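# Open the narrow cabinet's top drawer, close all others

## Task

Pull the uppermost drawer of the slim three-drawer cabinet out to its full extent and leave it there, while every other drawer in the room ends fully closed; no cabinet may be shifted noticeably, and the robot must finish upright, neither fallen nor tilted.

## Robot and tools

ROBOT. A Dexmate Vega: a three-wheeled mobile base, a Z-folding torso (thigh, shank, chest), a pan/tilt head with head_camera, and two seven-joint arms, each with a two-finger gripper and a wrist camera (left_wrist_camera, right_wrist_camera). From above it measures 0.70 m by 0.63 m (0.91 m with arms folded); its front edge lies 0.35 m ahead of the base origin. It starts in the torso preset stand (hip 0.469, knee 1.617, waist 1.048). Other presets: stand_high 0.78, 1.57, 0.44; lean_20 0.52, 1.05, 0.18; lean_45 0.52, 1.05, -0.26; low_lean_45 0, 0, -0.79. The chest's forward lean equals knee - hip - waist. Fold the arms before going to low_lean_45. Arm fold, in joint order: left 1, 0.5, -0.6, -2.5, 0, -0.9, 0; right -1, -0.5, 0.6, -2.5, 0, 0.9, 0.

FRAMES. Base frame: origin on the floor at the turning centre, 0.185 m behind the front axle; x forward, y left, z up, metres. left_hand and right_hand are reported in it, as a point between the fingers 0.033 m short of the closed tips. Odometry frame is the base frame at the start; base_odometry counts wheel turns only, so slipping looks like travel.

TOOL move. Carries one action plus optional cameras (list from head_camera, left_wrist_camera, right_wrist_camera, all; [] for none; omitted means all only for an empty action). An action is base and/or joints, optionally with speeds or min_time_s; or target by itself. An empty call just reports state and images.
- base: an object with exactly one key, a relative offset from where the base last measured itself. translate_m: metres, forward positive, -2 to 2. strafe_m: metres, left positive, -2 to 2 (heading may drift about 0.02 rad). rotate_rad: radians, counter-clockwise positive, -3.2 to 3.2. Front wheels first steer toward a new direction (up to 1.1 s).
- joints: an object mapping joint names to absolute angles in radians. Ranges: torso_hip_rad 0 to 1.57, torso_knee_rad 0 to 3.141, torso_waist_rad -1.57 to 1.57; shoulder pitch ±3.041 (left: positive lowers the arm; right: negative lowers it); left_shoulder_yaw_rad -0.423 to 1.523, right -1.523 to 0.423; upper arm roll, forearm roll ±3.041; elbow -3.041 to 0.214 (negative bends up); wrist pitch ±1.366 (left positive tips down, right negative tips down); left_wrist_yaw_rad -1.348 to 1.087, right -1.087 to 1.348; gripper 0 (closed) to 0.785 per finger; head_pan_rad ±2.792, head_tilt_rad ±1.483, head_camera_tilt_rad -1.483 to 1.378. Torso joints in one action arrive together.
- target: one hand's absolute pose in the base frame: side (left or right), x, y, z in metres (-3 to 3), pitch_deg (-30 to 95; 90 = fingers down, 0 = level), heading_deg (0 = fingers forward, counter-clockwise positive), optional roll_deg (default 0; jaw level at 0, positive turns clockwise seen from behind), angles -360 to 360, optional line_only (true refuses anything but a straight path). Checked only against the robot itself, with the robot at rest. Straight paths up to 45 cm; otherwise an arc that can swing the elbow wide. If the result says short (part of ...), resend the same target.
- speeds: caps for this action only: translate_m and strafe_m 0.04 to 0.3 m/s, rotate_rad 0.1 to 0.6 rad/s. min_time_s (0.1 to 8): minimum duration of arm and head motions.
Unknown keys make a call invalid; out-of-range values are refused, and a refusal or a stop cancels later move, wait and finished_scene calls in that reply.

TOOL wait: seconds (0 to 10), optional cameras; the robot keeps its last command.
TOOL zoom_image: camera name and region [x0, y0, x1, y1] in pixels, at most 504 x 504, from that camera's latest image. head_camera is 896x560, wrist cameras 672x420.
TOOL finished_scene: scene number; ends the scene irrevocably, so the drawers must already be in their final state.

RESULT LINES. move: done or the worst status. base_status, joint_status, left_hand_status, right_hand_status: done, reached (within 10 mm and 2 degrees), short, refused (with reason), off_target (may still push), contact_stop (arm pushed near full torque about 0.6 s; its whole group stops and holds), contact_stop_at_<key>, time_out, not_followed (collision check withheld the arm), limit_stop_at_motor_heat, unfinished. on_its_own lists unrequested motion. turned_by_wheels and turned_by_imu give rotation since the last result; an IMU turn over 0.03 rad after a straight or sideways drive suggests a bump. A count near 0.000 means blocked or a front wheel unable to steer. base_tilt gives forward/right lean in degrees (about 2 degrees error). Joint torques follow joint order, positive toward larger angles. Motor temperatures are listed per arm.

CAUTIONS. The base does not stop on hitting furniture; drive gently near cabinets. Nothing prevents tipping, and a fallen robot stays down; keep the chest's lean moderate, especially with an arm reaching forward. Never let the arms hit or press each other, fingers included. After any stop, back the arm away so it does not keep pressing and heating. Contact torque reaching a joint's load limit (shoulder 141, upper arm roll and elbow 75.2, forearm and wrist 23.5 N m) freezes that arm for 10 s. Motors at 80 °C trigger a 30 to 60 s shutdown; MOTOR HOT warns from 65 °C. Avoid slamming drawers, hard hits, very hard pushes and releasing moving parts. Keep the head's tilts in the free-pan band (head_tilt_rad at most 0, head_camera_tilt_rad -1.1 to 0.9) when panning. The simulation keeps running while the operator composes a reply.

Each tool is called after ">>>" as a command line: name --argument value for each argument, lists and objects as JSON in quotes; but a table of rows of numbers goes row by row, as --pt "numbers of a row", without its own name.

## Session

>>> move --joints '{"head_camera_tilt_rad": 0.25, "head_pan_rad": 0}' --cameras '["head_camera"]'

>>> move --joints '{"head_camera_tilt_rad": 0.25, "head_pan_rad": 1.3}' --cameras '["head_camera"]'

>>> move --joints '{"head_camera_tilt_rad": 0.25, "head_pan_rad": 2.6}' --cameras '["head_camera"]'

>>> move --joints '{"head_camera_tilt_rad": 0.25, "head_pan_rad": -1.3}' --cameras '["head_camera"]'

>>> move --joints '{"head_camera_tilt_rad": 0.25, "head_pan_rad": -2.6}' --cameras '["head_camera"]'

Scene clock: 0.80 s.
Joint torques (N m): left_arm=[4.95 1.33 -1.49 -2.01 -0.03 -1.98 0.09] | right_arm=[-5.01 -2.19 0.34 -2.87 0.19 2.17 -0.14]
Motor temperatures (°C): left_arm=[31 31 31 26 40 35 41] | right_arm=[30 27 32 31 36 36 33]
move: done
base_odometry: x=+0.000 y=+0.000 heading=+0.000
turned_by_wheels: +0.000
turned_by_imu: +0.000
base_tilt: forward=+0.1 right=+0.8
base_status: not commanded
joint_positions: torso_hip_rad=+0.469 torso_knee_rad=+1.617 torso_waist_rad=+1.048 left_shoulder_pitch_rad=+2.199 left_shoulder_yaw_rad=+0.008 left_upper_arm_roll_rad=-0.009 left_elbow_rad=-1.083 left_forearm_roll_rad=+0.016 left_wrist_pitch_rad=-0.484 left_wrist_yaw_rad=+0.004 left_gripper_rad=+0.005 right_shoulder_pitch_rad=-2.209 right_shoulder_yaw_rad=+0.017 right_upper_arm_roll_rad=-0.013 right_elbow_rad=-1.119 right_forearm_roll_rad=-0.015 right_wrist_pitch_rad=+0.484 right_wrist_yaw_rad=-0.019 right_gripper_rad=+0.005 head_pan_rad=+0.000 head_tilt_rad=+0.000 head_camera_tilt_rad=+0.250
joint_status: all done
chest: x=-0.0111 y=+0.0000 z=+1.4155 quat_wxyz=(+0.999, +0.000, +0.050, +0.000) (m; base frame)
left_hand: x=+0.1862 y=+0.2374 z=+0.5952 quat_wxyz=(+0.407, +0.009, +0.913, +0.007) pitch_deg=+41.9 heading_deg=+0.4 roll_deg=+1.6 back=up (m; base frame)
right_hand: x=+0.1977 y=-0.2171 z=+0.6067 quat_wxyz=(+0.419, +0.002, +0.908, +0.001) pitch_deg=+40.4 heading_deg=+0.0 roll_deg=+0.2 back=up (m; base frame)
pictures: head_camera

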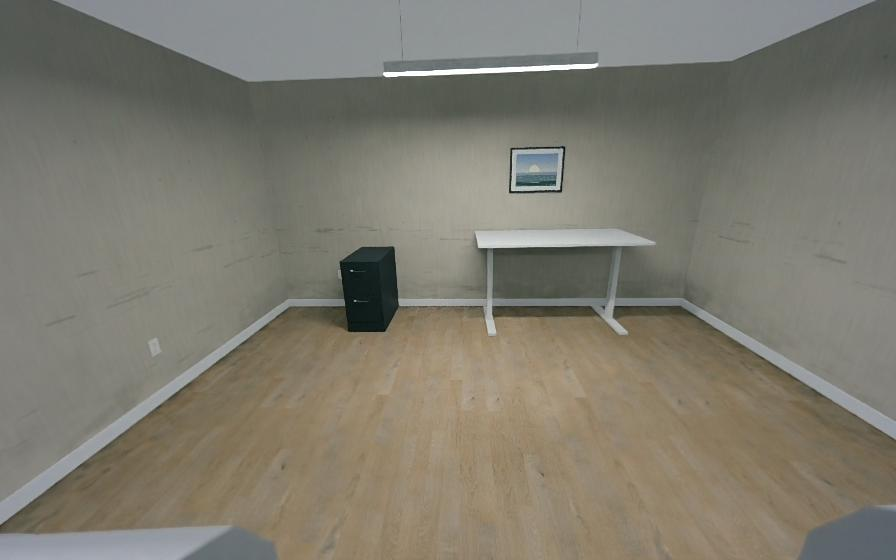

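Scene clock: 2.33 s.
Joint torques (N m): left_arm=[5.94 -0.34 -1.36 -2.67 0.06 -1.9 -0.08] | right_arm=[-5.05 -1.3 -0.31 -1.6 0.18 2.78 0]
move: done
base_odometry: x=+0.000 y=+0.000 heading=+0.000
turned_by_wheels: +0.000
turned_by_imu: +0.000
base_tilt: forward=+0.0 right=+0.8
base_status: not commanded
joint_positions: torso_hip_rad=+0.469 torso_knee_rad=+1.617 torso_waist_rad=+1.048 left_shoulder_pitch_rad=+2.199 left_shoulder_yaw_rad=+0.008 left_upper_arm_roll_rad=-0.009 left_elbow_rad=-1.083 left_forearm_roll_rad=+0.016 left_wrist_pitch_rad=-0.484 left_wrist_yaw_rad=+0.004 left_gripper_rad=+0.005 right_shoulder_pitch_rad=-2.209 right_shoulder_yaw_rad=+0.017 right_upper_arm_roll_rad=-0.013 right_elbow_rad=-1.119 right_forearm_roll_rad=-0.015 right_wrist_pitch_rad=+0.484 right_wrist_yaw_rad=-0.019 right_gripper_rad=+0.005 head_pan_rad=+1.300 head_tilt_rad=+0.000 head_camera_tilt_rad=+0.250
joint_status: all done
chest: x=-0.0111 y=+0.0000 z=+1.4155 quat_wxyz=(+0.999, +0.000, +0.050, +0.000) (m; base frame)
left_hand: x=+0.1862 y=+0.2374 z=+0.5952 quat_wxyz=(+0.407, +0.009, +0.913, +0.007) pitch_deg=+41.9 heading_deg=+0.4 roll_deg=+1.6 back=up (m; base frame)
right_hand: x=+0.1977 y=-0.2171 z=+0.6067 quat_wxyz=(+0.419, +0.002, +0.908, +0.001) pitch_deg=+40.4 heading_deg=+0.0 roll_deg=+0.2 back=up (m; base frame)
pictures: head_camera

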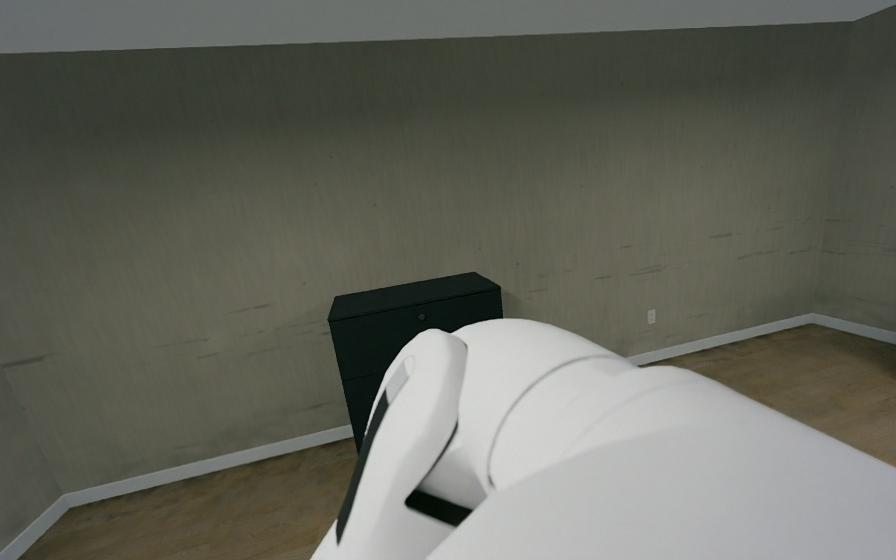

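Scene clock: 3.87 s.
Joint torques (N m): left_arm=[5.58 -0.79 -0.77 -2.99 -0.05 -2.11 -0.19] | right_arm=[-3.15 -1.52 0.1 -2.84 0.09 2.86 0]
move: done
base_odometry: x=+0.000 y=+0.000 heading=+0.000
turned_by_wheels: +0.000
turned_by_imu: +0.000
base_tilt: forward=+0.1 right=+0.7
base_status: not commanded
joint_positions: torso_hip_rad=+0.469 torso_knee_rad=+1.617 torso_waist_rad=+1.048 left_shoulder_pitch_rad=+2.199 left_shoulder_yaw_rad=+0.008 left_upper_arm_roll_rad=-0.009 left_elbow_rad=-1.083 left_forearm_roll_rad=+0.016 left_wrist_pitch_rad=-0.484 left_wrist_yaw_rad=+0.004 left_gripper_rad=+0.005 right_shoulder_pitch_rad=-2.209 right_shoulder_yaw_rad=+0.017 right_upper_arm_roll_rad=-0.013 right_elbow_rad=-1.119 right_forearm_roll_rad=-0.015 right_wrist_pitch_rad=+0.484 right_wrist_yaw_rad=-0.019 right_gripper_rad=+0.005 head_pan_rad=+2.600 head_tilt_rad=+0.000 head_camera_tilt_rad=+0.250
joint_status: all done
chest: x=-0.0111 y=+0.0000 z=+1.4155 quat_wxyz=(+0.999, +0.000, +0.050, +0.000) (m; base frame)
left_hand: x=+0.1862 y=+0.2374 z=+0.5952 quat_wxyz=(+0.407, +0.009, +0.913, +0.007) pitch_deg=+41.9 heading_deg=+0.4 roll_deg=+1.6 back=up (m; base frame)
right_hand: x=+0.1977 y=-0.2171 z=+0.6067 quat_wxyz=(+0.419, +0.002, +0.908, +0.001) pitch_deg=+40.4 heading_deg=+0.0 roll_deg=+0.2 back=up (m; base frame)
pictures: head_camera

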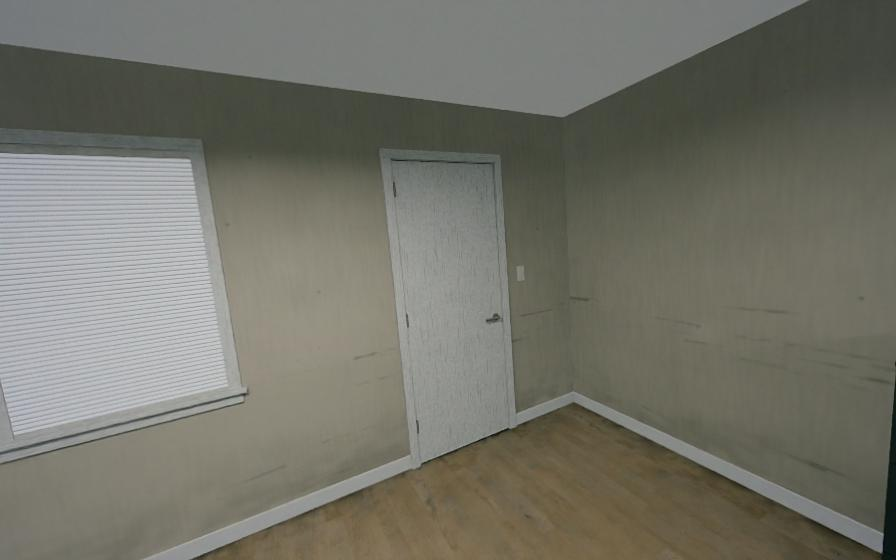

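Scene clock: 7.13 s.
Joint torques (N m): left_arm=[4.95 0.24 -0.93 -2.44 0.2 -1.91 0.11] | right_arm=[-3.78 -0.69 0.05 -2.42 0.03 2.07 -0.1]
move: done
base_odometry: x=+0.000 y=+0.000 heading=+0.000
turned_by_wheels: +0.000
turned_by_imu: +0.000
base_tilt: forward=+0.0 right=+0.8
base_status: not commanded
joint_positions: torso_hip_rad=+0.469 torso_knee_rad=+1.617 torso_waist_rad=+1.048 left_shoulder_pitch_rad=+2.199 left_shoulder_yaw_rad=+0.008 left_upper_arm_roll_rad=-0.009 left_elbow_rad=-1.083 left_forearm_roll_rad=+0.016 left_wrist_pitch_rad=-0.484 left_wrist_yaw_rad=+0.004 left_gripper_rad=+0.005 right_shoulder_pitch_rad=-2.209 right_shoulder_yaw_rad=+0.017 right_upper_arm_roll_rad=-0.013 right_elbow_rad=-1.119 right_forearm_roll_rad=-0.015 right_wrist_pitch_rad=+0.484 right_wrist_yaw_rad=-0.019 right_gripper_rad=+0.005 head_pan_rad=-1.300 head_tilt_rad=+0.000 head_camera_tilt_rad=+0.250
joint_status: all done
chest: x=-0.0111 y=+0.0000 z=+1.4155 quat_wxyz=(+0.999, +0.000, +0.050, +0.000) (m; base frame)
left_hand: x=+0.1862 y=+0.2374 z=+0.5952 quat_wxyz=(+0.407, +0.009, +0.913, +0.007) pitch_deg=+41.9 heading_deg=+0.4 roll_deg=+1.6 back=up (m; base frame)
right_hand: x=+0.1977 y=-0.2171 z=+0.6067 quat_wxyz=(+0.419, +0.002, +0.908, +0.001) pitch_deg=+40.4 heading_deg=+0.0 roll_deg=+0.2 back=up (m; base frame)
pictures: head_camera

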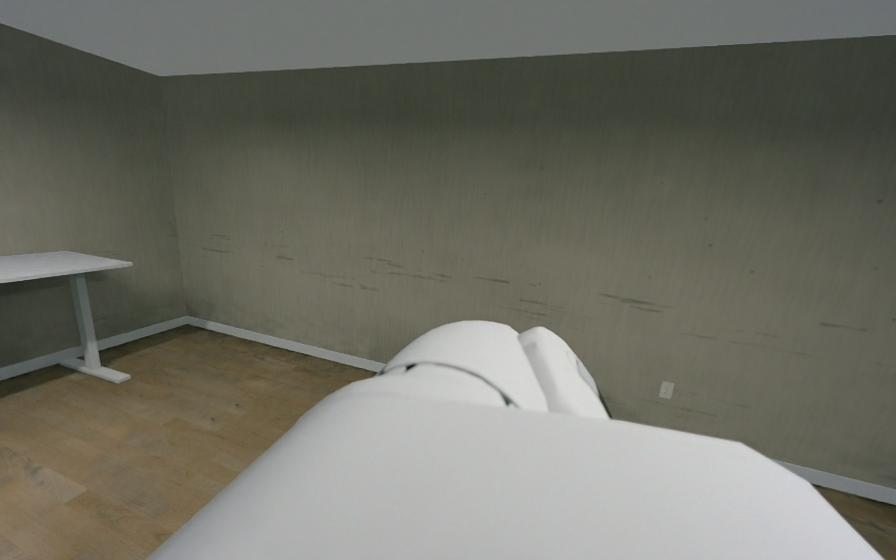

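Scene clock: 8.67 s.
Joint torques (N m): left_arm=[6.17 0.49 -1.87 -2.88 -0.09 -1.82 0.27] | right_arm=[-6.15 0.32 0.3 -3.56 0.06 2.44 0]
move: done
base_odometry: x=+0.000 y=+0.000 heading=+0.000
turned_by_wheels: +0.000
turned_by_imu: +0.000
base_tilt: forward=+0.1 right=+0.7
base_status: not commanded
joint_positions: torso_hip_rad=+0.469 torso_knee_rad=+1.617 torso_waist_rad=+1.048 left_shoulder_pitch_rad=+2.199 left_shoulder_yaw_rad=+0.008 left_upper_arm_roll_rad=-0.009 left_elbow_rad=-1.083 left_forearm_roll_rad=+0.016 left_wrist_pitch_rad=-0.484 left_wrist_yaw_rad=+0.004 left_gripper_rad=+0.005 right_shoulder_pitch_rad=-2.209 right_shoulder_yaw_rad=+0.017 right_upper_arm_roll_rad=-0.013 right_elbow_rad=-1.119 right_forearm_roll_rad=-0.015 right_wrist_pitch_rad=+0.484 right_wrist_yaw_rad=-0.019 right_gripper_rad=+0.005 head_pan_rad=-2.600 head_tilt_rad=+0.000 head_camera_tilt_rad=+0.250
joint_status: all done
chest: x=-0.0111 y=+0.0000 z=+1.4155 quat_wxyz=(+0.999, +0.000, +0.050, +0.000) (m; base frame)
left_hand: x=+0.1862 y=+0.2374 z=+0.5952 quat_wxyz=(+0.407, +0.009, +0.913, +0.007) pitch_deg=+41.9 heading_deg=+0.4 roll_deg=+1.6 back=up (m; base frame)
right_hand: x=+0.1977 y=-0.2171 z=+0.6067 quat_wxyz=(+0.419, +0.002, +0.908, +0.001) pitch_deg=+40.4 heading_deg=+0.0 roll_deg=+0.2 back=up (m; base frame)
pictures: head_camera

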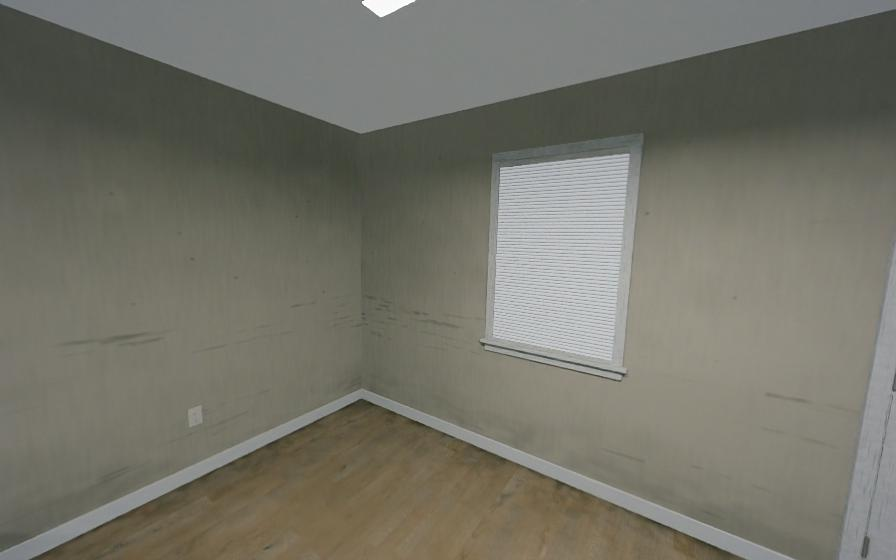

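>>> move --base '{"rotate_rad": -1.571}' --joints '{"torso_hip_rad": 0, "torso_knee_rad": 0.4, "torso_waist_rad": 0, "head_pan_rad": 0, "head_camera_tilt_rad": 0.2, "left_shoulder_pitch_rad": 1.545, "left_shoulder_yaw_rad": 0.163, "left_upper_arm_roll_rad": 0.183, "left_elbow_rad": -1.412, "left_forearm_roll_rad": 1.375, "left_wrist_pitch_rad": 0.15, "left_wrist_yaw_rad": 0.299, "left_gripper_rad": 0.4, "right_shoulder_pitch_rad": -1.545, "right_shoulder_yaw_rad": -0.163, "right_upper_arm_roll_rad": -0.183, "right_elbow_rad": -1.412, "right_forearm_roll_rad": -1.375, "right_wrist_pitch_rad": -0.15, "right_wrist_yaw_rad": -0.299}' --cameras '["head_camera"]'

Scene clock: 15.90 s.
Joint torques (N m): left_arm=[-13.49 3.79 1.13 -6.68 0.61 0.25 1.34] | right_arm=[18.21 -3.9 -2.37 -8.07 -0.49 -0.19 -2.85]
move: done
base_odometry: x=+0.002 y=+0.001 heading=-1.575
turned_by_wheels: -1.575
turned_by_imu: -1.567
base_tilt: forward=+0.0 right=+0.7
base_status: done
joint_positions: torso_hip_rad=+0.001 torso_knee_rad=+0.400 torso_waist_rad=+0.000 left_shoulder_pitch_rad=+1.547 left_shoulder_yaw_rad=+0.162 left_upper_arm_roll_rad=+0.182 left_elbow_rad=-1.411 left_forearm_roll_rad=+1.371 left_wrist_pitch_rad=+0.148 left_wrist_yaw_rad=+0.298 left_gripper_rad=+0.400 right_shoulder_pitch_rad=-1.548 right_shoulder_yaw_rad=-0.162 right_upper_arm_roll_rad=-0.182 right_elbow_rad=-1.411 right_forearm_roll_rad=-1.371 right_wrist_pitch_rad=-0.148 right_wrist_yaw_rad=-0.298 right_gripper_rad=+0.005 head_pan_rad=+0.000 head_tilt_rad=+0.000 head_camera_tilt_rad=+0.200
joint_status: all done
chest: x=-0.0574 y=+0.0000 z=+1.0668 quat_wxyz=(+0.980, +0.000, +0.198, +0.000) (m; base frame)
left_hand: x=+0.4774 y=+0.2299 z=+0.4470 quat_wxyz=(+0.431, +0.560, +0.565, +0.426) pitch_deg=+15.4 heading_deg=+0.0 roll_deg=+89.5 (m; base frame)
right_hand: x=+0.4773 y=-0.2301 z=+0.4469 quat_wxyz=(+0.431, -0.560, +0.565, -0.426) pitch_deg=+15.4 heading_deg=+0.0 roll_deg=-89.5 (m; base frame)
pictures: head_camera

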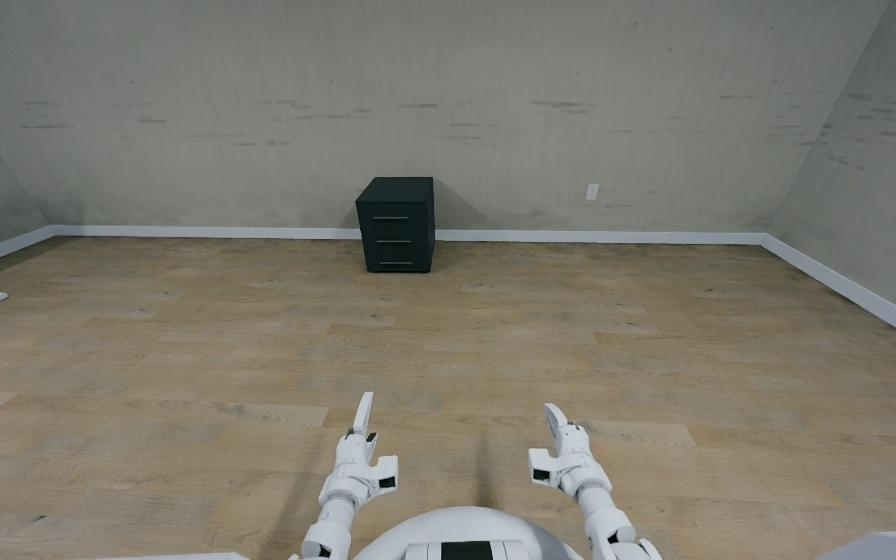

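>>> zoom_image --camera "head_camera" --region '[335, 165, 455, 285]'

Scaled by 4.200 from the camera's 896x560 image, which has a finer 960x600 frame.

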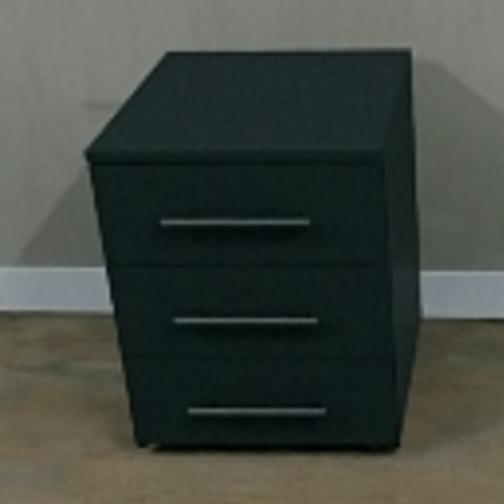

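>>> move --base '{"strafe_m": 0.105}'

>>> move --base '{"translate_m": 0.95}' --joints '{"head_camera_tilt_rad": 0.6}' --cameras '["head_camera", "left_wrist_camera"]'

Scene clock: 19.47 s.
Joint torques (N m): left_arm=[-12.34 1.49 -0.2 -7.6 0.52 -0.34 1.39] | right_arm=[16.61 -2.4 -1.61 -6.75 -0.41 -0.44 -2.72]
move: done
base_odometry: x=+0.107 y=+0.001 heading=-1.573
turned_by_wheels: +0.003
turned_by_imu: +0.001
base_tilt: forward=+0.1 right=+0.7
base_status: done
joint_positions: torso_hip_rad=+0.001 torso_knee_rad=+0.400 torso_waist_rad=+0.000 left_shoulder_pitch_rad=+1.545 left_shoulder_yaw_rad=+0.163 left_upper_arm_roll_rad=+0.183 left_elbow_rad=-1.412 left_forearm_roll_rad=+1.375 left_wrist_pitch_rad=+0.150 left_wrist_yaw_rad=+0.299 left_gripper_rad=+0.400 right_shoulder_pitch_rad=-1.545 right_shoulder_yaw_rad=-0.163 right_upper_arm_roll_rad=-0.183 right_elbow_rad=-1.412 right_forearm_roll_rad=-1.375 right_wrist_pitch_rad=-0.150 right_wrist_yaw_rad=-0.299 right_gripper_rad=+0.005 head_pan_rad=+0.000 head_tilt_rad=+0.000 head_camera_tilt_rad=+0.200
joint_status: not commanded
chest: x=-0.0574 y=+0.0000 z=+1.0667 quat_wxyz=(+0.980, +0.000, +0.198, +0.000) (m; base frame)
left_hand: x=+0.4791 y=+0.2299 z=+0.4493 quat_wxyz=(+0.431, +0.560, +0.563, +0.429) pitch_deg=+15.1 heading_deg=+0.0 roll_deg=+89.7 (m; base frame)
right_hand: x=+0.4790 y=-0.2302 z=+0.4492 quat_wxyz=(+0.431, -0.561, +0.563, -0.429) pitch_deg=+15.2 heading_deg=+0.0 roll_deg=-89.7 (m; base frame)

Scene clock: 24.73 s.
Joint torques (N m): left_arm=[-11.01 2.86 0 -6.42 0.38 0.1 1.32] | right_arm=[15.29 -1.16 -1.41 -7.86 -0.39 -0.51 -2.7]
move: done
base_odometry: x=+0.105 y=-0.949 heading=-1.574
turned_by_wheels: -0.001
turned_by_imu: -0.003
base_tilt: forward=+0.1 right=+0.7
base_status: done
joint_positions: torso_hip_rad=+0.001 torso_knee_rad=+0.400 torso_waist_rad=+0.000 left_shoulder_pitch_rad=+1.545 left_shoulder_yaw_rad=+0.163 left_upper_arm_roll_rad=+0.183 left_elbow_rad=-1.412 left_forearm_roll_rad=+1.375 left_wrist_pitch_rad=+0.150 left_wrist_yaw_rad=+0.299 left_gripper_rad=+0.400 right_shoulder_pitch_rad=-1.545 right_shoulder_yaw_rad=-0.163 right_upper_arm_roll_rad=-0.183 right_elbow_rad=-1.412 right_forearm_roll_rad=-1.375 right_wrist_pitch_rad=-0.150 right_wrist_yaw_rad=-0.299 right_gripper_rad=+0.005 head_pan_rad=+0.000 head_tilt_rad=+0.000 head_camera_tilt_rad=+0.600
joint_status: all done
chest: x=-0.0574 y=+0.0000 z=+1.0667 quat_wxyz=(+0.980, +0.000, +0.198, +0.000) (m; base frame)
left_hand: x=+0.4792 y=+0.2299 z=+0.4493 quat_wxyz=(+0.431, +0.560, +0.563, +0.429) pitch_deg=+15.1 heading_deg=+0.0 roll_deg=+89.7 (m; base frame)
right_hand: x=+0.4791 y=-0.2302 z=+0.4492 quat_wxyz=(+0.431, -0.561, +0.563, -0.429) pitch_deg=+15.2 heading_deg=+0.0 roll_deg=-89.7 (m; base frame)
pictures: head_camera, left_wrist_camera

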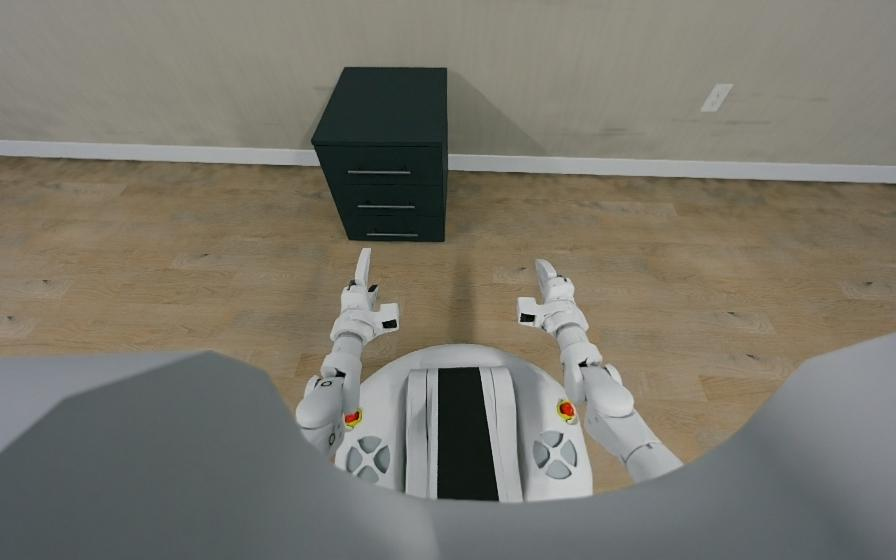

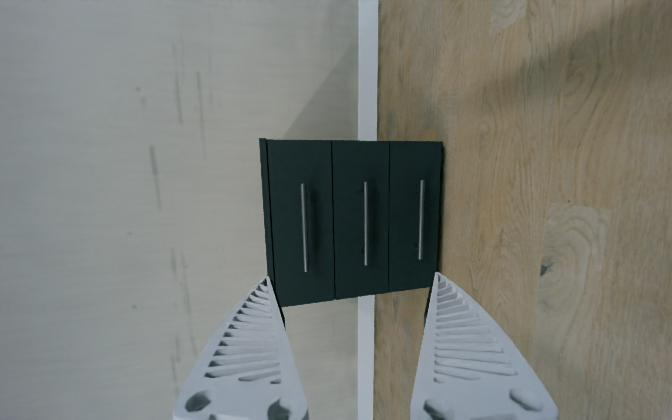

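>>> move --base '{"translate_m": 0.33}' --joints '{"head_camera_tilt_rad": 0.75}' --cameras '["head_camera", "left_wrist_camera"]'

Scene clock: 28.97 s.
Joint torques (N m): left_arm=[-10.27 0.91 0.68 -6.5 0.45 0.17 1.39] | right_arm=[15.13 -2.48 -1.62 -7.79 -0.22 -0.22 -2.57]
move: done
base_odometry: x=+0.104 y=-1.279 heading=-1.574
turned_by_wheels: -0.001
turned_by_imu: -0.001
base_tilt: forward=+0.0 right=+0.7
base_status: done
joint_positions: torso_hip_rad=+0.001 torso_knee_rad=+0.400 torso_waist_rad=+0.000 left_shoulder_pitch_rad=+1.545 left_shoulder_yaw_rad=+0.163 left_upper_arm_roll_rad=+0.183 left_elbow_rad=-1.412 left_forearm_roll_rad=+1.375 left_wrist_pitch_rad=+0.150 left_wrist_yaw_rad=+0.299 left_gripper_rad=+0.400 right_shoulder_pitch_rad=-1.545 right_shoulder_yaw_rad=-0.163 right_upper_arm_roll_rad=-0.183 right_elbow_rad=-1.412 right_forearm_roll_rad=-1.375 right_wrist_pitch_rad=-0.150 right_wrist_yaw_rad=-0.299 right_gripper_rad=+0.005 head_pan_rad=+0.000 head_tilt_rad=+0.000 head_camera_tilt_rad=+0.750
joint_status: all done
chest: x=-0.0574 y=+0.0000 z=+1.0667 quat_wxyz=(+0.980, +0.000, +0.198, +0.000) (m; base frame)
left_hand: x=+0.4792 y=+0.2299 z=+0.4493 quat_wxyz=(+0.431, +0.560, +0.563, +0.429) pitch_deg=+15.1 heading_deg=+0.0 roll_deg=+89.7 (m; base frame)
right_hand: x=+0.4791 y=-0.2302 z=+0.4492 quat_wxyz=(+0.431, -0.561, +0.563, -0.429) pitch_deg=+15.2 heading_deg=+0.0 roll_deg=-89.7 (m; base frame)
pictures: head_camera, left_wrist_camera

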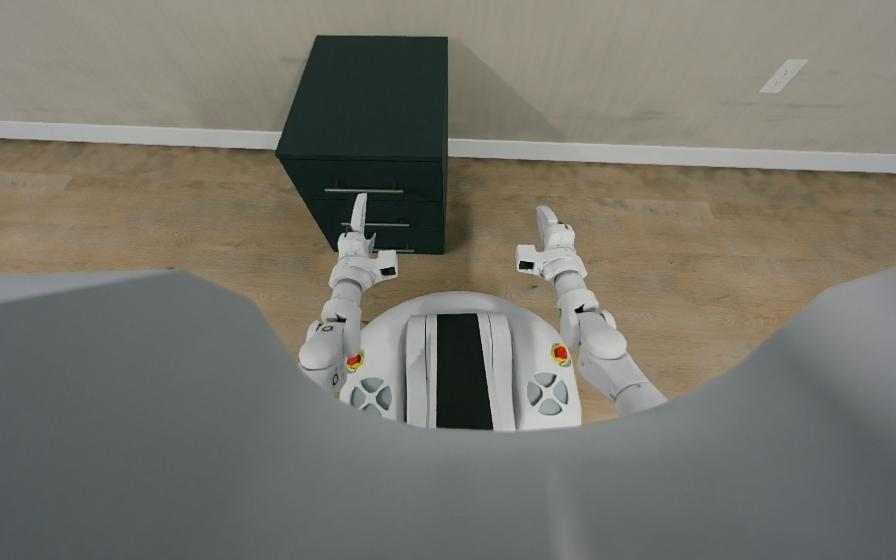

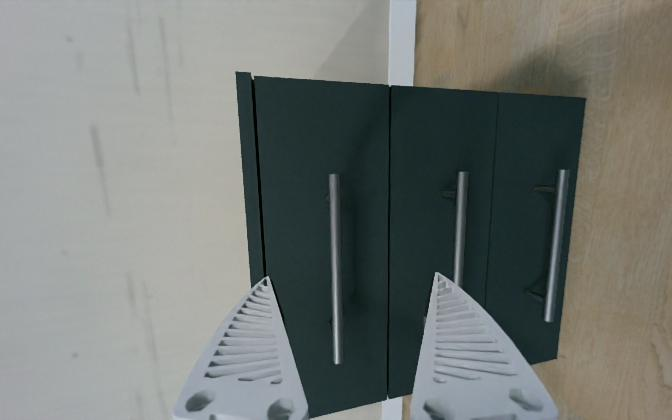

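>>> move --target '{"side": "left", "x": 0.582, "y": 0.232, "z": 0.437, "pitch_deg": 15, "heading_deg": 0, "roll_deg": 90, "line_only": true}' --cameras '["head_camera", "left_wrist_camera"]'

Scene clock: 32.77 s.
Joint torques (N m): left_arm=[-21.24 -2.75 0.49 -6.83 -0.14 -0.19 1.58] | right_arm=[16.47 -3.02 -1.6 -7.46 -0.3 -0.51 -2.62]
move: done
base_odometry: x=+0.104 y=-1.279 heading=-1.574
turned_by_wheels: +0.000
turned_by_imu: +0.000
base_tilt: forward=+0.0 right=+0.8
base_status: not commanded
joint_positions: torso_hip_rad=+0.001 torso_knee_rad=+0.400 torso_waist_rad=+0.000 left_shoulder_pitch_rad=+1.204 left_shoulder_yaw_rad=+0.125 left_upper_arm_roll_rad=+0.201 left_elbow_rad=-1.025 left_forearm_roll_rad=+1.359 left_wrist_pitch_rad=+0.106 left_wrist_yaw_rad=+0.340 left_gripper_rad=+0.400 right_shoulder_pitch_rad=-1.545 right_shoulder_yaw_rad=-0.163 right_upper_arm_roll_rad=-0.183 right_elbow_rad=-1.412 right_forearm_roll_rad=-1.375 right_wrist_pitch_rad=-0.150 right_wrist_yaw_rad=-0.299 right_gripper_rad=+0.005 head_pan_rad=+0.000 head_tilt_rad=+0.000 head_camera_tilt_rad=+0.750
joint_status: not commanded
chest: x=-0.0574 y=+0.0000 z=+1.0667 quat_wxyz=(+0.980, +0.000, +0.198, +0.000) (m; base frame)
left_hand: x=+0.5809 y=+0.2323 z=+0.4367 quat_wxyz=(+0.430, +0.561, +0.561, +0.430) pitch_deg=+15.0 heading_deg=+0.0 roll_deg=-90.0 (m; base frame)
left_hand_status: reached (straight line, planned for 1.6 s): 1 mm and 0.0 deg off.
right_hand: x=+0.4791 y=-0.2302 z=+0.4492 quat_wxyz=(+0.431, -0.561, +0.563, -0.429) pitch_deg=+15.2 heading_deg=+0.0 roll_deg=-89.7 (m; base frame)
pictures: head_camera, left_wrist_camera

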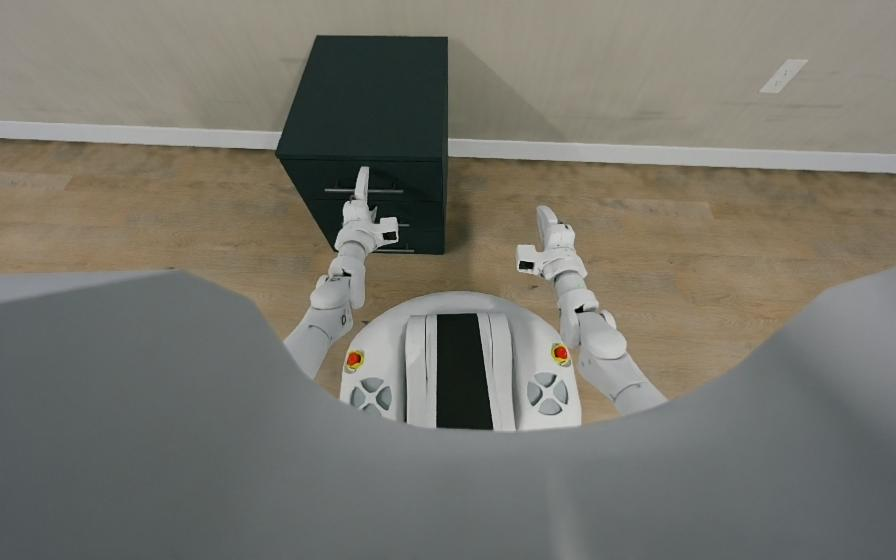

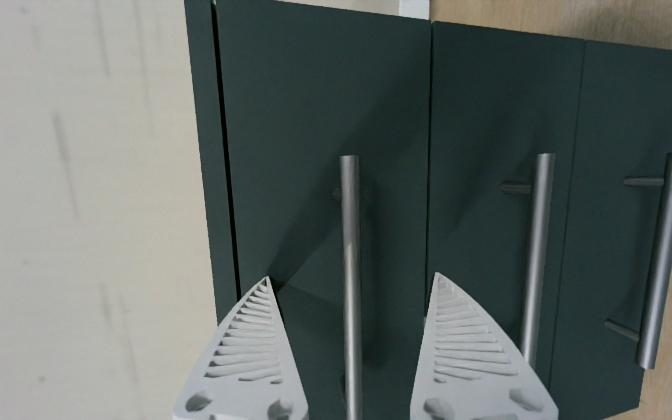

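>>> move --joints '{"left_gripper_rad": 0.0}' --cameras '["left_wrist_camera"]'

Scene clock: 34.40 s.
Joint torques (N m): left_arm=[-17.97 -1.41 0.77 -6.03 0.07 0.09 1.47] | right_arm=[15.6 -3.55 -1.62 -7.93 -0.22 0.3 -2.78]
move: done
base_odometry: x=+0.104 y=-1.279 heading=-1.574
turned_by_wheels: +0.000
turned_by_imu: +0.000
base_tilt: forward=+0.0 right=+0.7
base_status: not commanded
joint_positions: torso_hip_rad=+0.001 torso_knee_rad=+0.400 torso_waist_rad=+0.000 left_shoulder_pitch_rad=+1.201 left_shoulder_yaw_rad=+0.124 left_upper_arm_roll_rad=+0.201 left_elbow_rad=-1.022 left_forearm_roll_rad=+1.359 left_wrist_pitch_rad=+0.105 left_wrist_yaw_rad=+0.340 left_gripper_rad=+0.000 right_shoulder_pitch_rad=-1.545 right_shoulder_yaw_rad=-0.163 right_upper_arm_roll_rad=-0.183 right_elbow_rad=-1.412 right_forearm_roll_rad=-1.375 right_wrist_pitch_rad=-0.150 right_wrist_yaw_rad=-0.299 right_gripper_rad=+0.005 head_pan_rad=+0.000 head_tilt_rad=+0.000 head_camera_tilt_rad=+0.750
joint_status: all done
chest: x=-0.0574 y=+0.0000 z=+1.0667 quat_wxyz=(+0.980, +0.000, +0.198, +0.000) (m; base frame)
left_hand: x=+0.5818 y=+0.2323 z=+0.4368 quat_wxyz=(+0.430, +0.561, +0.561, +0.430) pitch_deg=+15.0 heading_deg=+0.0 roll_deg=-90.0 (m; base frame)
right_hand: x=+0.4791 y=-0.2302 z=+0.4492 quat_wxyz=(+0.431, -0.561, +0.563, -0.429) pitch_deg=+15.2 heading_deg=+0.0 roll_deg=-89.7 (m; base frame)
pictures: left_wrist_camera

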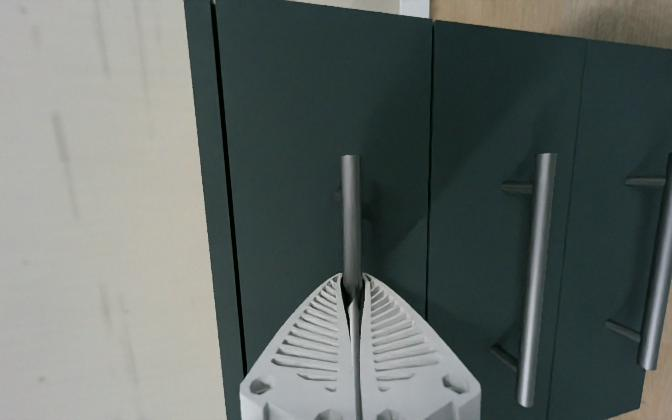

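>>> move --base '{"translate_m": -0.32}' --speeds '{"translate_m": 0.11}' --joints '{"head_pan_rad": 2.2, "head_camera_tilt_rad": 0.3}' --cameras '["head_camera", "left_wrist_camera"]'

Scene clock: 38.53 s.
Joint torques (N m): left_arm=[-14.44 -4.33 4.46 -7.56 1.97 -4.46 1.31] | right_arm=[16.35 -4.1 -1.87 -8.03 -0.38 -0.38 -2.71]
move: done
base_odometry: x=+0.105 y=-0.959 heading=-1.575
turned_by_wheels: -0.001
turned_by_imu: +0.000
base_tilt: forward=+0.0 right=+0.7
base_status: done
joint_positions: torso_hip_rad=+0.001 torso_knee_rad=+0.400 torso_waist_rad=+0.000 left_shoulder_pitch_rad=+1.201 left_shoulder_yaw_rad=+0.125 left_upper_arm_roll_rad=+0.201 left_elbow_rad=-1.021 left_forearm_roll_rad=+1.358 left_wrist_pitch_rad=+0.106 left_wrist_yaw_rad=+0.340 left_gripper_rad=+0.000 right_shoulder_pitch_rad=-1.545 right_shoulder_yaw_rad=-0.163 right_upper_arm_roll_rad=-0.183 right_elbow_rad=-1.412 right_forearm_roll_rad=-1.375 right_wrist_pitch_rad=-0.150 right_wrist_yaw_rad=-0.299 right_gripper_rad=+0.005 head_pan_rad=+2.200 head_tilt_rad=+0.000 head_camera_tilt_rad=+0.300
joint_status: all done
chest: x=-0.0574 y=+0.0000 z=+1.0667 quat_wxyz=(+0.980, +0.000, +0.198, +0.000) (m; base frame)
left_hand: x=+0.5818 y=+0.2331 z=+0.4368 quat_wxyz=(+0.430, +0.561, +0.561, +0.431) pitch_deg=+15.0 heading_deg=+0.1 roll_deg=-90.0 (m; base frame)
right_hand: x=+0.4791 y=-0.2302 z=+0.4492 quat_wxyz=(+0.431, -0.561, +0.563, -0.429) pitch_deg=+15.2 heading_deg=+0.0 roll_deg=-89.7 (m; base frame)
pictures: head_camera, left_wrist_camera

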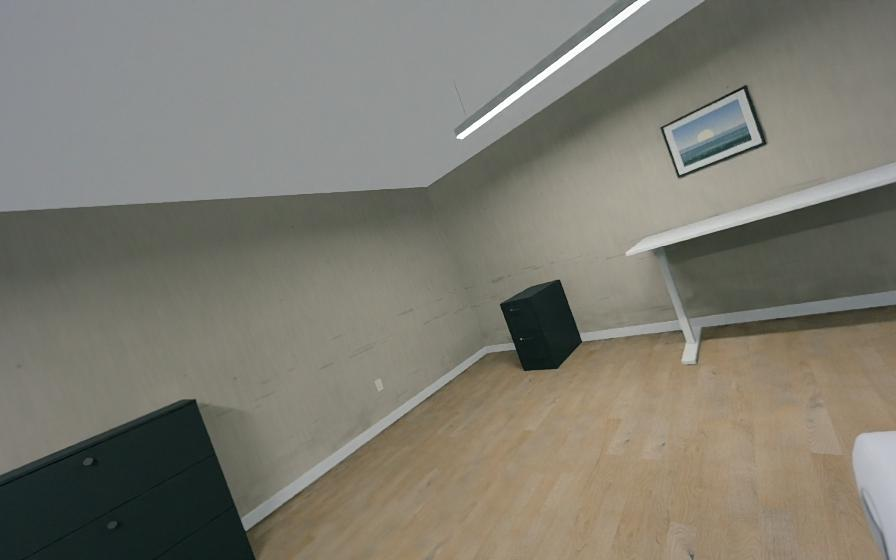

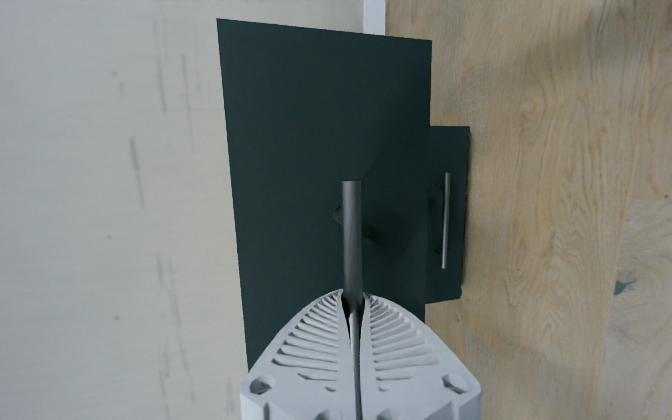

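>>> zoom_image --camera "head_camera" --region '[460, 250, 620, 410]'

>>> move --base '{"translate_m": -0.09}' --speeds '{"translate_m": 0.05}' --joints '{"head_pan_rad": 2.75, "head_camera_tilt_rad": 0.45}' --cameras '["head_camera", "left_wrist_camera"]'

Scaled by 3.150 from the camera's 896x560 image, which has a finer 960x600 frame.

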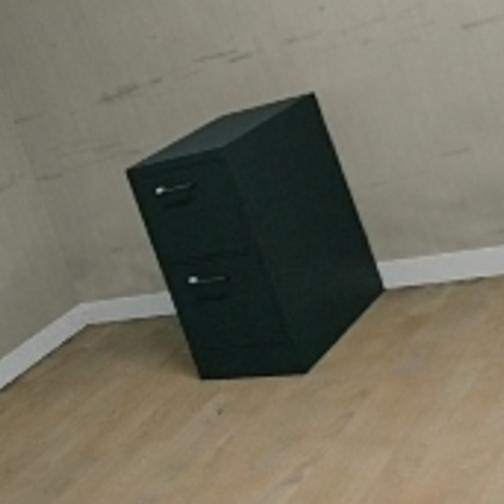

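Scene clock: 41.20 s.
Joint torques (N m): left_arm=[-10.71 -1.46 0.05 -6.04 0.24 0.03 0.82] | right_arm=[16.15 -1.93 -1.63 -7.06 -0.27 -0.58 -2.61]
move: done
base_odometry: x=+0.105 y=-0.869 heading=-1.576
turned_by_wheels: -0.001
turned_by_imu: -0.001
base_tilt: forward=+0.0 right=+0.8
base_status: done
joint_positions: torso_hip_rad=+0.001 torso_knee_rad=+0.400 torso_waist_rad=+0.000 left_shoulder_pitch_rad=+1.201 left_shoulder_yaw_rad=+0.124 left_upper_arm_roll_rad=+0.201 left_elbow_rad=-1.022 left_forearm_roll_rad=+1.358 left_wrist_pitch_rad=+0.105 left_wrist_yaw_rad=+0.340 left_gripper_rad=+0.000 right_shoulder_pitch_rad=-1.545 right_shoulder_yaw_rad=-0.163 right_upper_arm_roll_rad=-0.183 right_elbow_rad=-1.412 right_forearm_roll_rad=-1.375 right_wrist_pitch_rad=-0.150 right_wrist_yaw_rad=-0.299 right_gripper_rad=+0.005 head_pan_rad=+2.750 head_tilt_rad=+0.000 head_camera_tilt_rad=+0.450
joint_status: all done
chest: x=-0.0575 y=+0.0000 z=+1.0667 quat_wxyz=(+0.980, +0.000, +0.198, +0.000) (m; base frame)
left_hand: x=+0.5820 y=+0.2323 z=+0.4370 quat_wxyz=(+0.430, +0.561, +0.561, +0.431) pitch_deg=+15.0 heading_deg=+0.0 roll_deg=-90.0 (m; base frame)
right_hand: x=+0.4791 y=-0.2302 z=+0.4492 quat_wxyz=(+0.431, -0.561, +0.563, -0.429) pitch_deg=+15.2 heading_deg=+0.0 roll_deg=-89.7 (m; base frame)
pictures: head_camera, left_wrist_camera

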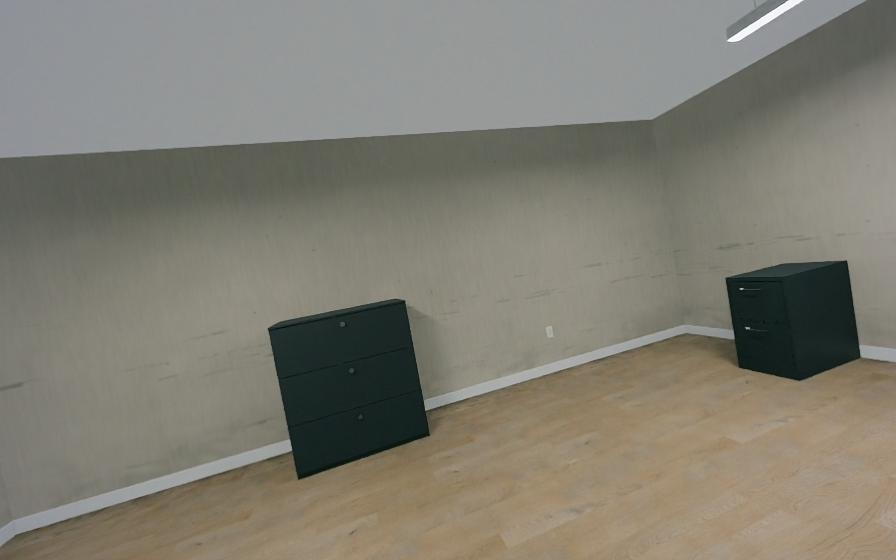

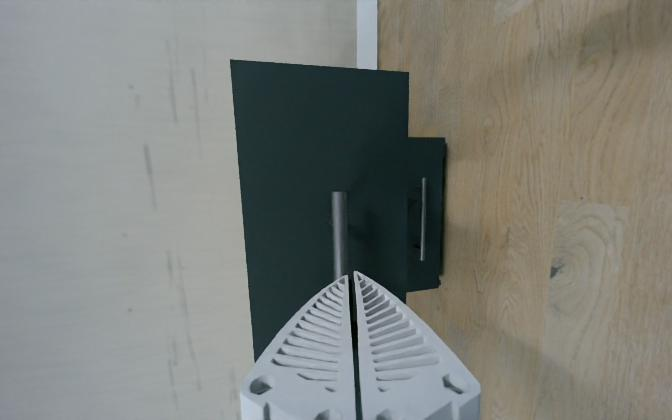

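>>> move --base '{"translate_m": 0.06}' --speeds '{"translate_m": 0.1}' --joints '{"left_gripper_rad": 0.4, "head_pan_rad": 0, "head_camera_tilt_rad": 0.75}' --cameras '["head_camera", "left_wrist_camera"]'

Scene clock: 44.63 s.
Joint torques (N m): left_arm=[-18.38 -2.31 0.33 -7.26 0.29 0.57 1.52] | right_arm=[15.59 -2.47 -2.1 -8.03 -0.43 -0.35 -2.71]
move: done
base_odometry: x=+0.105 y=-0.929 heading=-1.576
turned_by_wheels: +0.000
turned_by_imu: +0.001
base_tilt: forward=+0.0 right=+0.8
base_status: done
joint_positions: torso_hip_rad=+0.001 torso_knee_rad=+0.400 torso_waist_rad=+0.000 left_shoulder_pitch_rad=+1.201 left_shoulder_yaw_rad=+0.124 left_upper_arm_roll_rad=+0.202 left_elbow_rad=-1.022 left_forearm_roll_rad=+1.358 left_wrist_pitch_rad=+0.105 left_wrist_yaw_rad=+0.340 left_gripper_rad=+0.400 right_shoulder_pitch_rad=-1.545 right_shoulder_yaw_rad=-0.163 right_upper_arm_roll_rad=-0.183 right_elbow_rad=-1.412 right_forearm_roll_rad=-1.375 right_wrist_pitch_rad=-0.150 right_wrist_yaw_rad=-0.299 right_gripper_rad=+0.005 head_pan_rad=+0.000 head_tilt_rad=+0.000 head_camera_tilt_rad=+0.750
joint_status: all done
chest: x=-0.0574 y=+0.0000 z=+1.0667 quat_wxyz=(+0.980, +0.000, +0.198, +0.000) (m; base frame)
left_hand: x=+0.5818 y=+0.2322 z=+0.4367 quat_wxyz=(+0.430, +0.561, +0.561, +0.430) pitch_deg=+15.0 heading_deg=+0.0 roll_deg=-90.0 (m; base frame)
right_hand: x=+0.4791 y=-0.2302 z=+0.4492 quat_wxyz=(+0.431, -0.561, +0.563, -0.429) pitch_deg=+15.2 heading_deg=+0.0 roll_deg=-89.7 (m; base frame)
pictures: head_camera, left_wrist_camera

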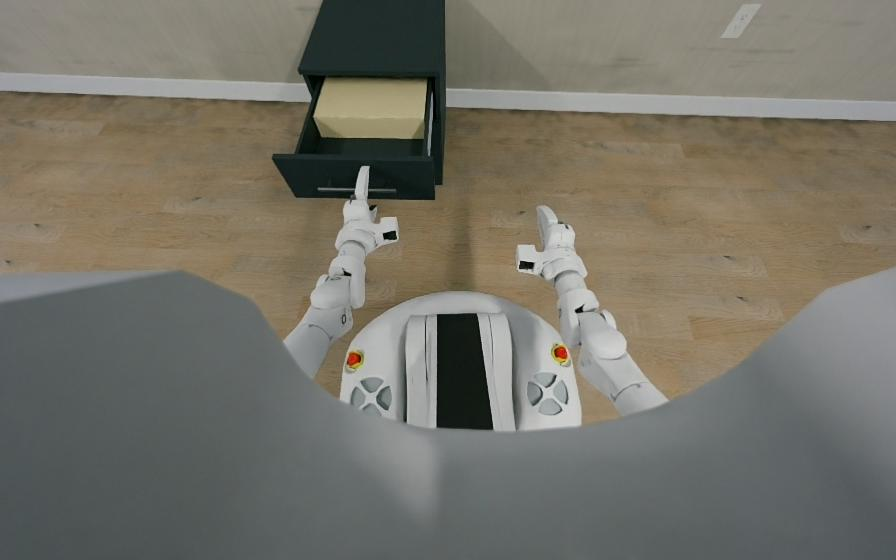

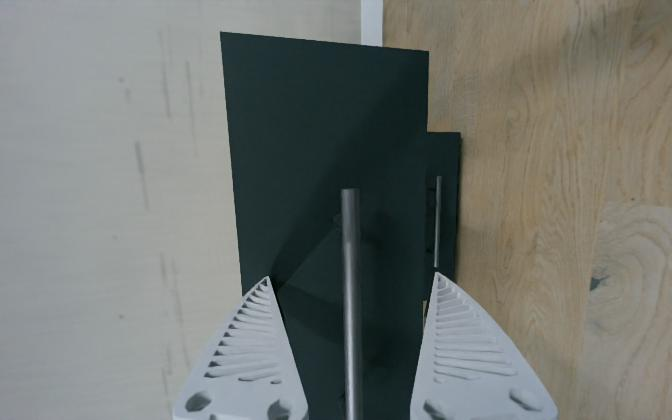

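>>> move --joints '{"left_gripper_rad": 0.0}' --cameras '["head_camera", "left_wrist_camera"]'

>>> move --base '{"translate_m": -0.03}' --speeds '{"translate_m": 0.05}' --cameras '["head_camera", "left_wrist_camera"]'

Scene clock: 46.03 s.
Joint torques (N m): left_arm=[-17.31 -1.49 0.14 -7.18 0.4 -0.4 1.56] | right_arm=[16.52 -3.12 -1.71 -6.31 -0.32 0.63 -2.82]
move: done
base_odometry: x=+0.105 y=-0.929 heading=-1.576
turned_by_wheels: +0.000
turned_by_imu: +0.000
base_tilt: forward=+0.0 right=+0.7
base_status: not commanded
joint_positions: torso_hip_rad=+0.001 torso_knee_rad=+0.400 torso_waist_rad=+0.000 left_shoulder_pitch_rad=+1.201 left_shoulder_yaw_rad=+0.124 left_upper_arm_roll_rad=+0.202 left_elbow_rad=-1.022 left_forearm_roll_rad=+1.358 left_wrist_pitch_rad=+0.105 left_wrist_yaw_rad=+0.340 left_gripper_rad=+0.000 right_shoulder_pitch_rad=-1.545 right_shoulder_yaw_rad=-0.163 right_upper_arm_roll_rad=-0.183 right_elbow_rad=-1.412 right_forearm_roll_rad=-1.375 right_wrist_pitch_rad=-0.150 right_wrist_yaw_rad=-0.299 right_gripper_rad=+0.005 head_pan_rad=+0.000 head_tilt_rad=+0.000 head_camera_tilt_rad=+0.750
joint_status: all done
chest: x=-0.0574 y=+0.0000 z=+1.0667 quat_wxyz=(+0.980, +0.000, +0.198, +0.000) (m; base frame)
left_hand: x=+0.5818 y=+0.2322 z=+0.4368 quat_wxyz=(+0.430, +0.561, +0.561, +0.430) pitch_deg=+15.0 heading_deg=+0.0 roll_deg=-90.0 (m; base frame)
right_hand: x=+0.4791 y=-0.2302 z=+0.4492 quat_wxyz=(+0.431, -0.561, +0.563, -0.429) pitch_deg=+15.2 heading_deg=+0.0 roll_deg=-89.7 (m; base frame)
pictures: head_camera, left_wrist_camera

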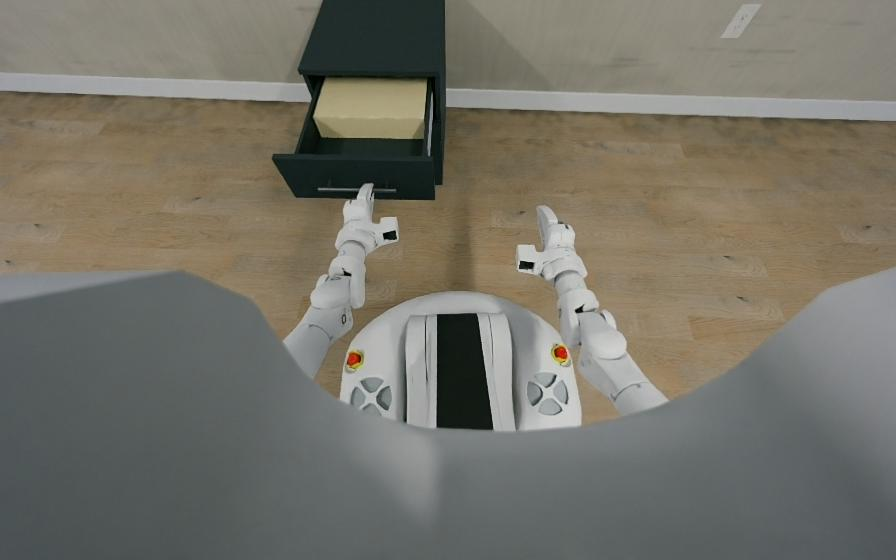

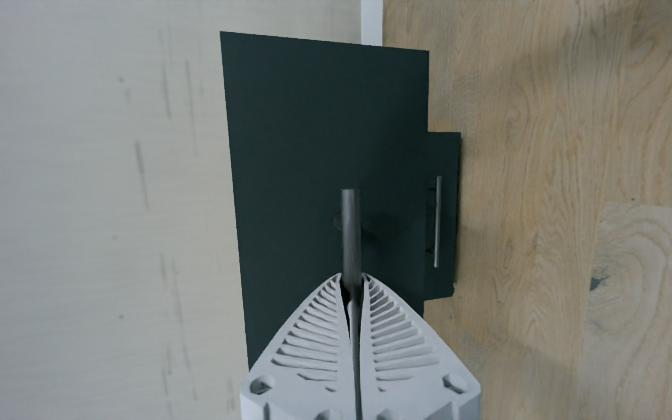

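Scene clock: 47.23 s.
Joint torques (N m): left_arm=[-12.82 -2.07 -0.5 -5.82 0.29 0.01 1.64] | right_arm=[15.94 -2.21 -1.42 -7.36 -0.35 -0.68 -2.48]
move: done
base_odometry: x=+0.105 y=-0.899 heading=-1.577
turned_by_wheels: -0.001
turned_by_imu: -0.001
base_tilt: forward=+0.1 right=+0.8
base_status: done
joint_positions: torso_hip_rad=+0.001 torso_knee_rad=+0.400 torso_waist_rad=+0.000 left_shoulder_pitch_rad=+1.201 left_shoulder_yaw_rad=+0.124 left_upper_arm_roll_rad=+0.202 left_elbow_rad=-1.022 left_forearm_roll_rad=+1.358 left_wrist_pitch_rad=+0.105 left_wrist_yaw_rad=+0.340 left_gripper_rad=+0.000 right_shoulder_pitch_rad=-1.545 right_shoulder_yaw_rad=-0.163 right_upper_arm_roll_rad=-0.183 right_elbow_rad=-1.412 right_forearm_roll_rad=-1.375 right_wrist_pitch_rad=-0.150 right_wrist_yaw_rad=-0.299 right_gripper_rad=+0.005 head_pan_rad=+0.000 head_tilt_rad=+0.000 head_camera_tilt_rad=+0.750
joint_status: not commanded
chest: x=-0.0574 y=+0.0000 z=+1.0667 quat_wxyz=(+0.980, +0.000, +0.198, +0.000) (m; base frame)
left_hand: x=+0.5819 y=+0.2322 z=+0.4369 quat_wxyz=(+0.430, +0.561, +0.561, +0.430) pitch_deg=+15.0 heading_deg=+0.0 roll_deg=-90.0 (m; base frame)
right_hand: x=+0.4791 y=-0.2302 z=+0.4492 quat_wxyz=(+0.431, -0.561, +0.563, -0.429) pitch_deg=+15.2 heading_deg=+0.0 roll_deg=-89.7 (m; base frame)
pictures: head_camera, left_wrist_camera

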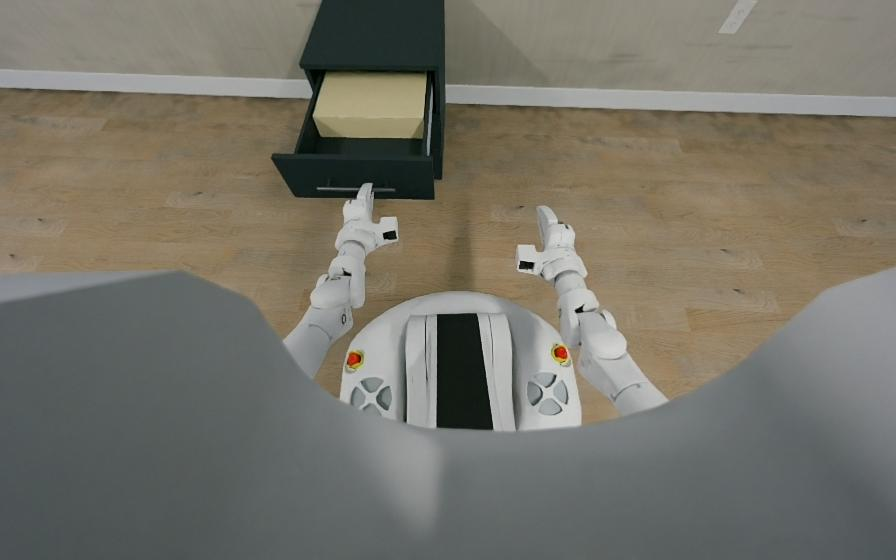

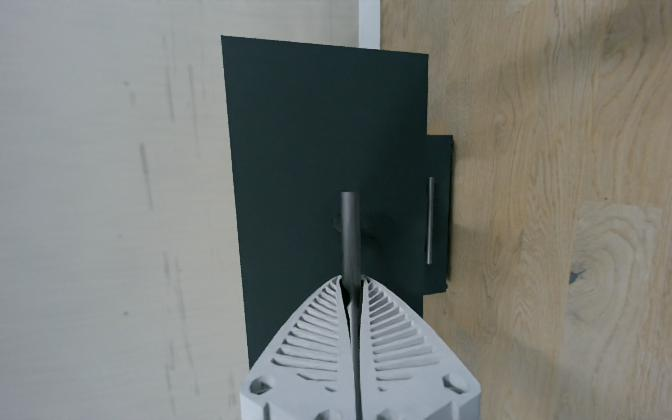

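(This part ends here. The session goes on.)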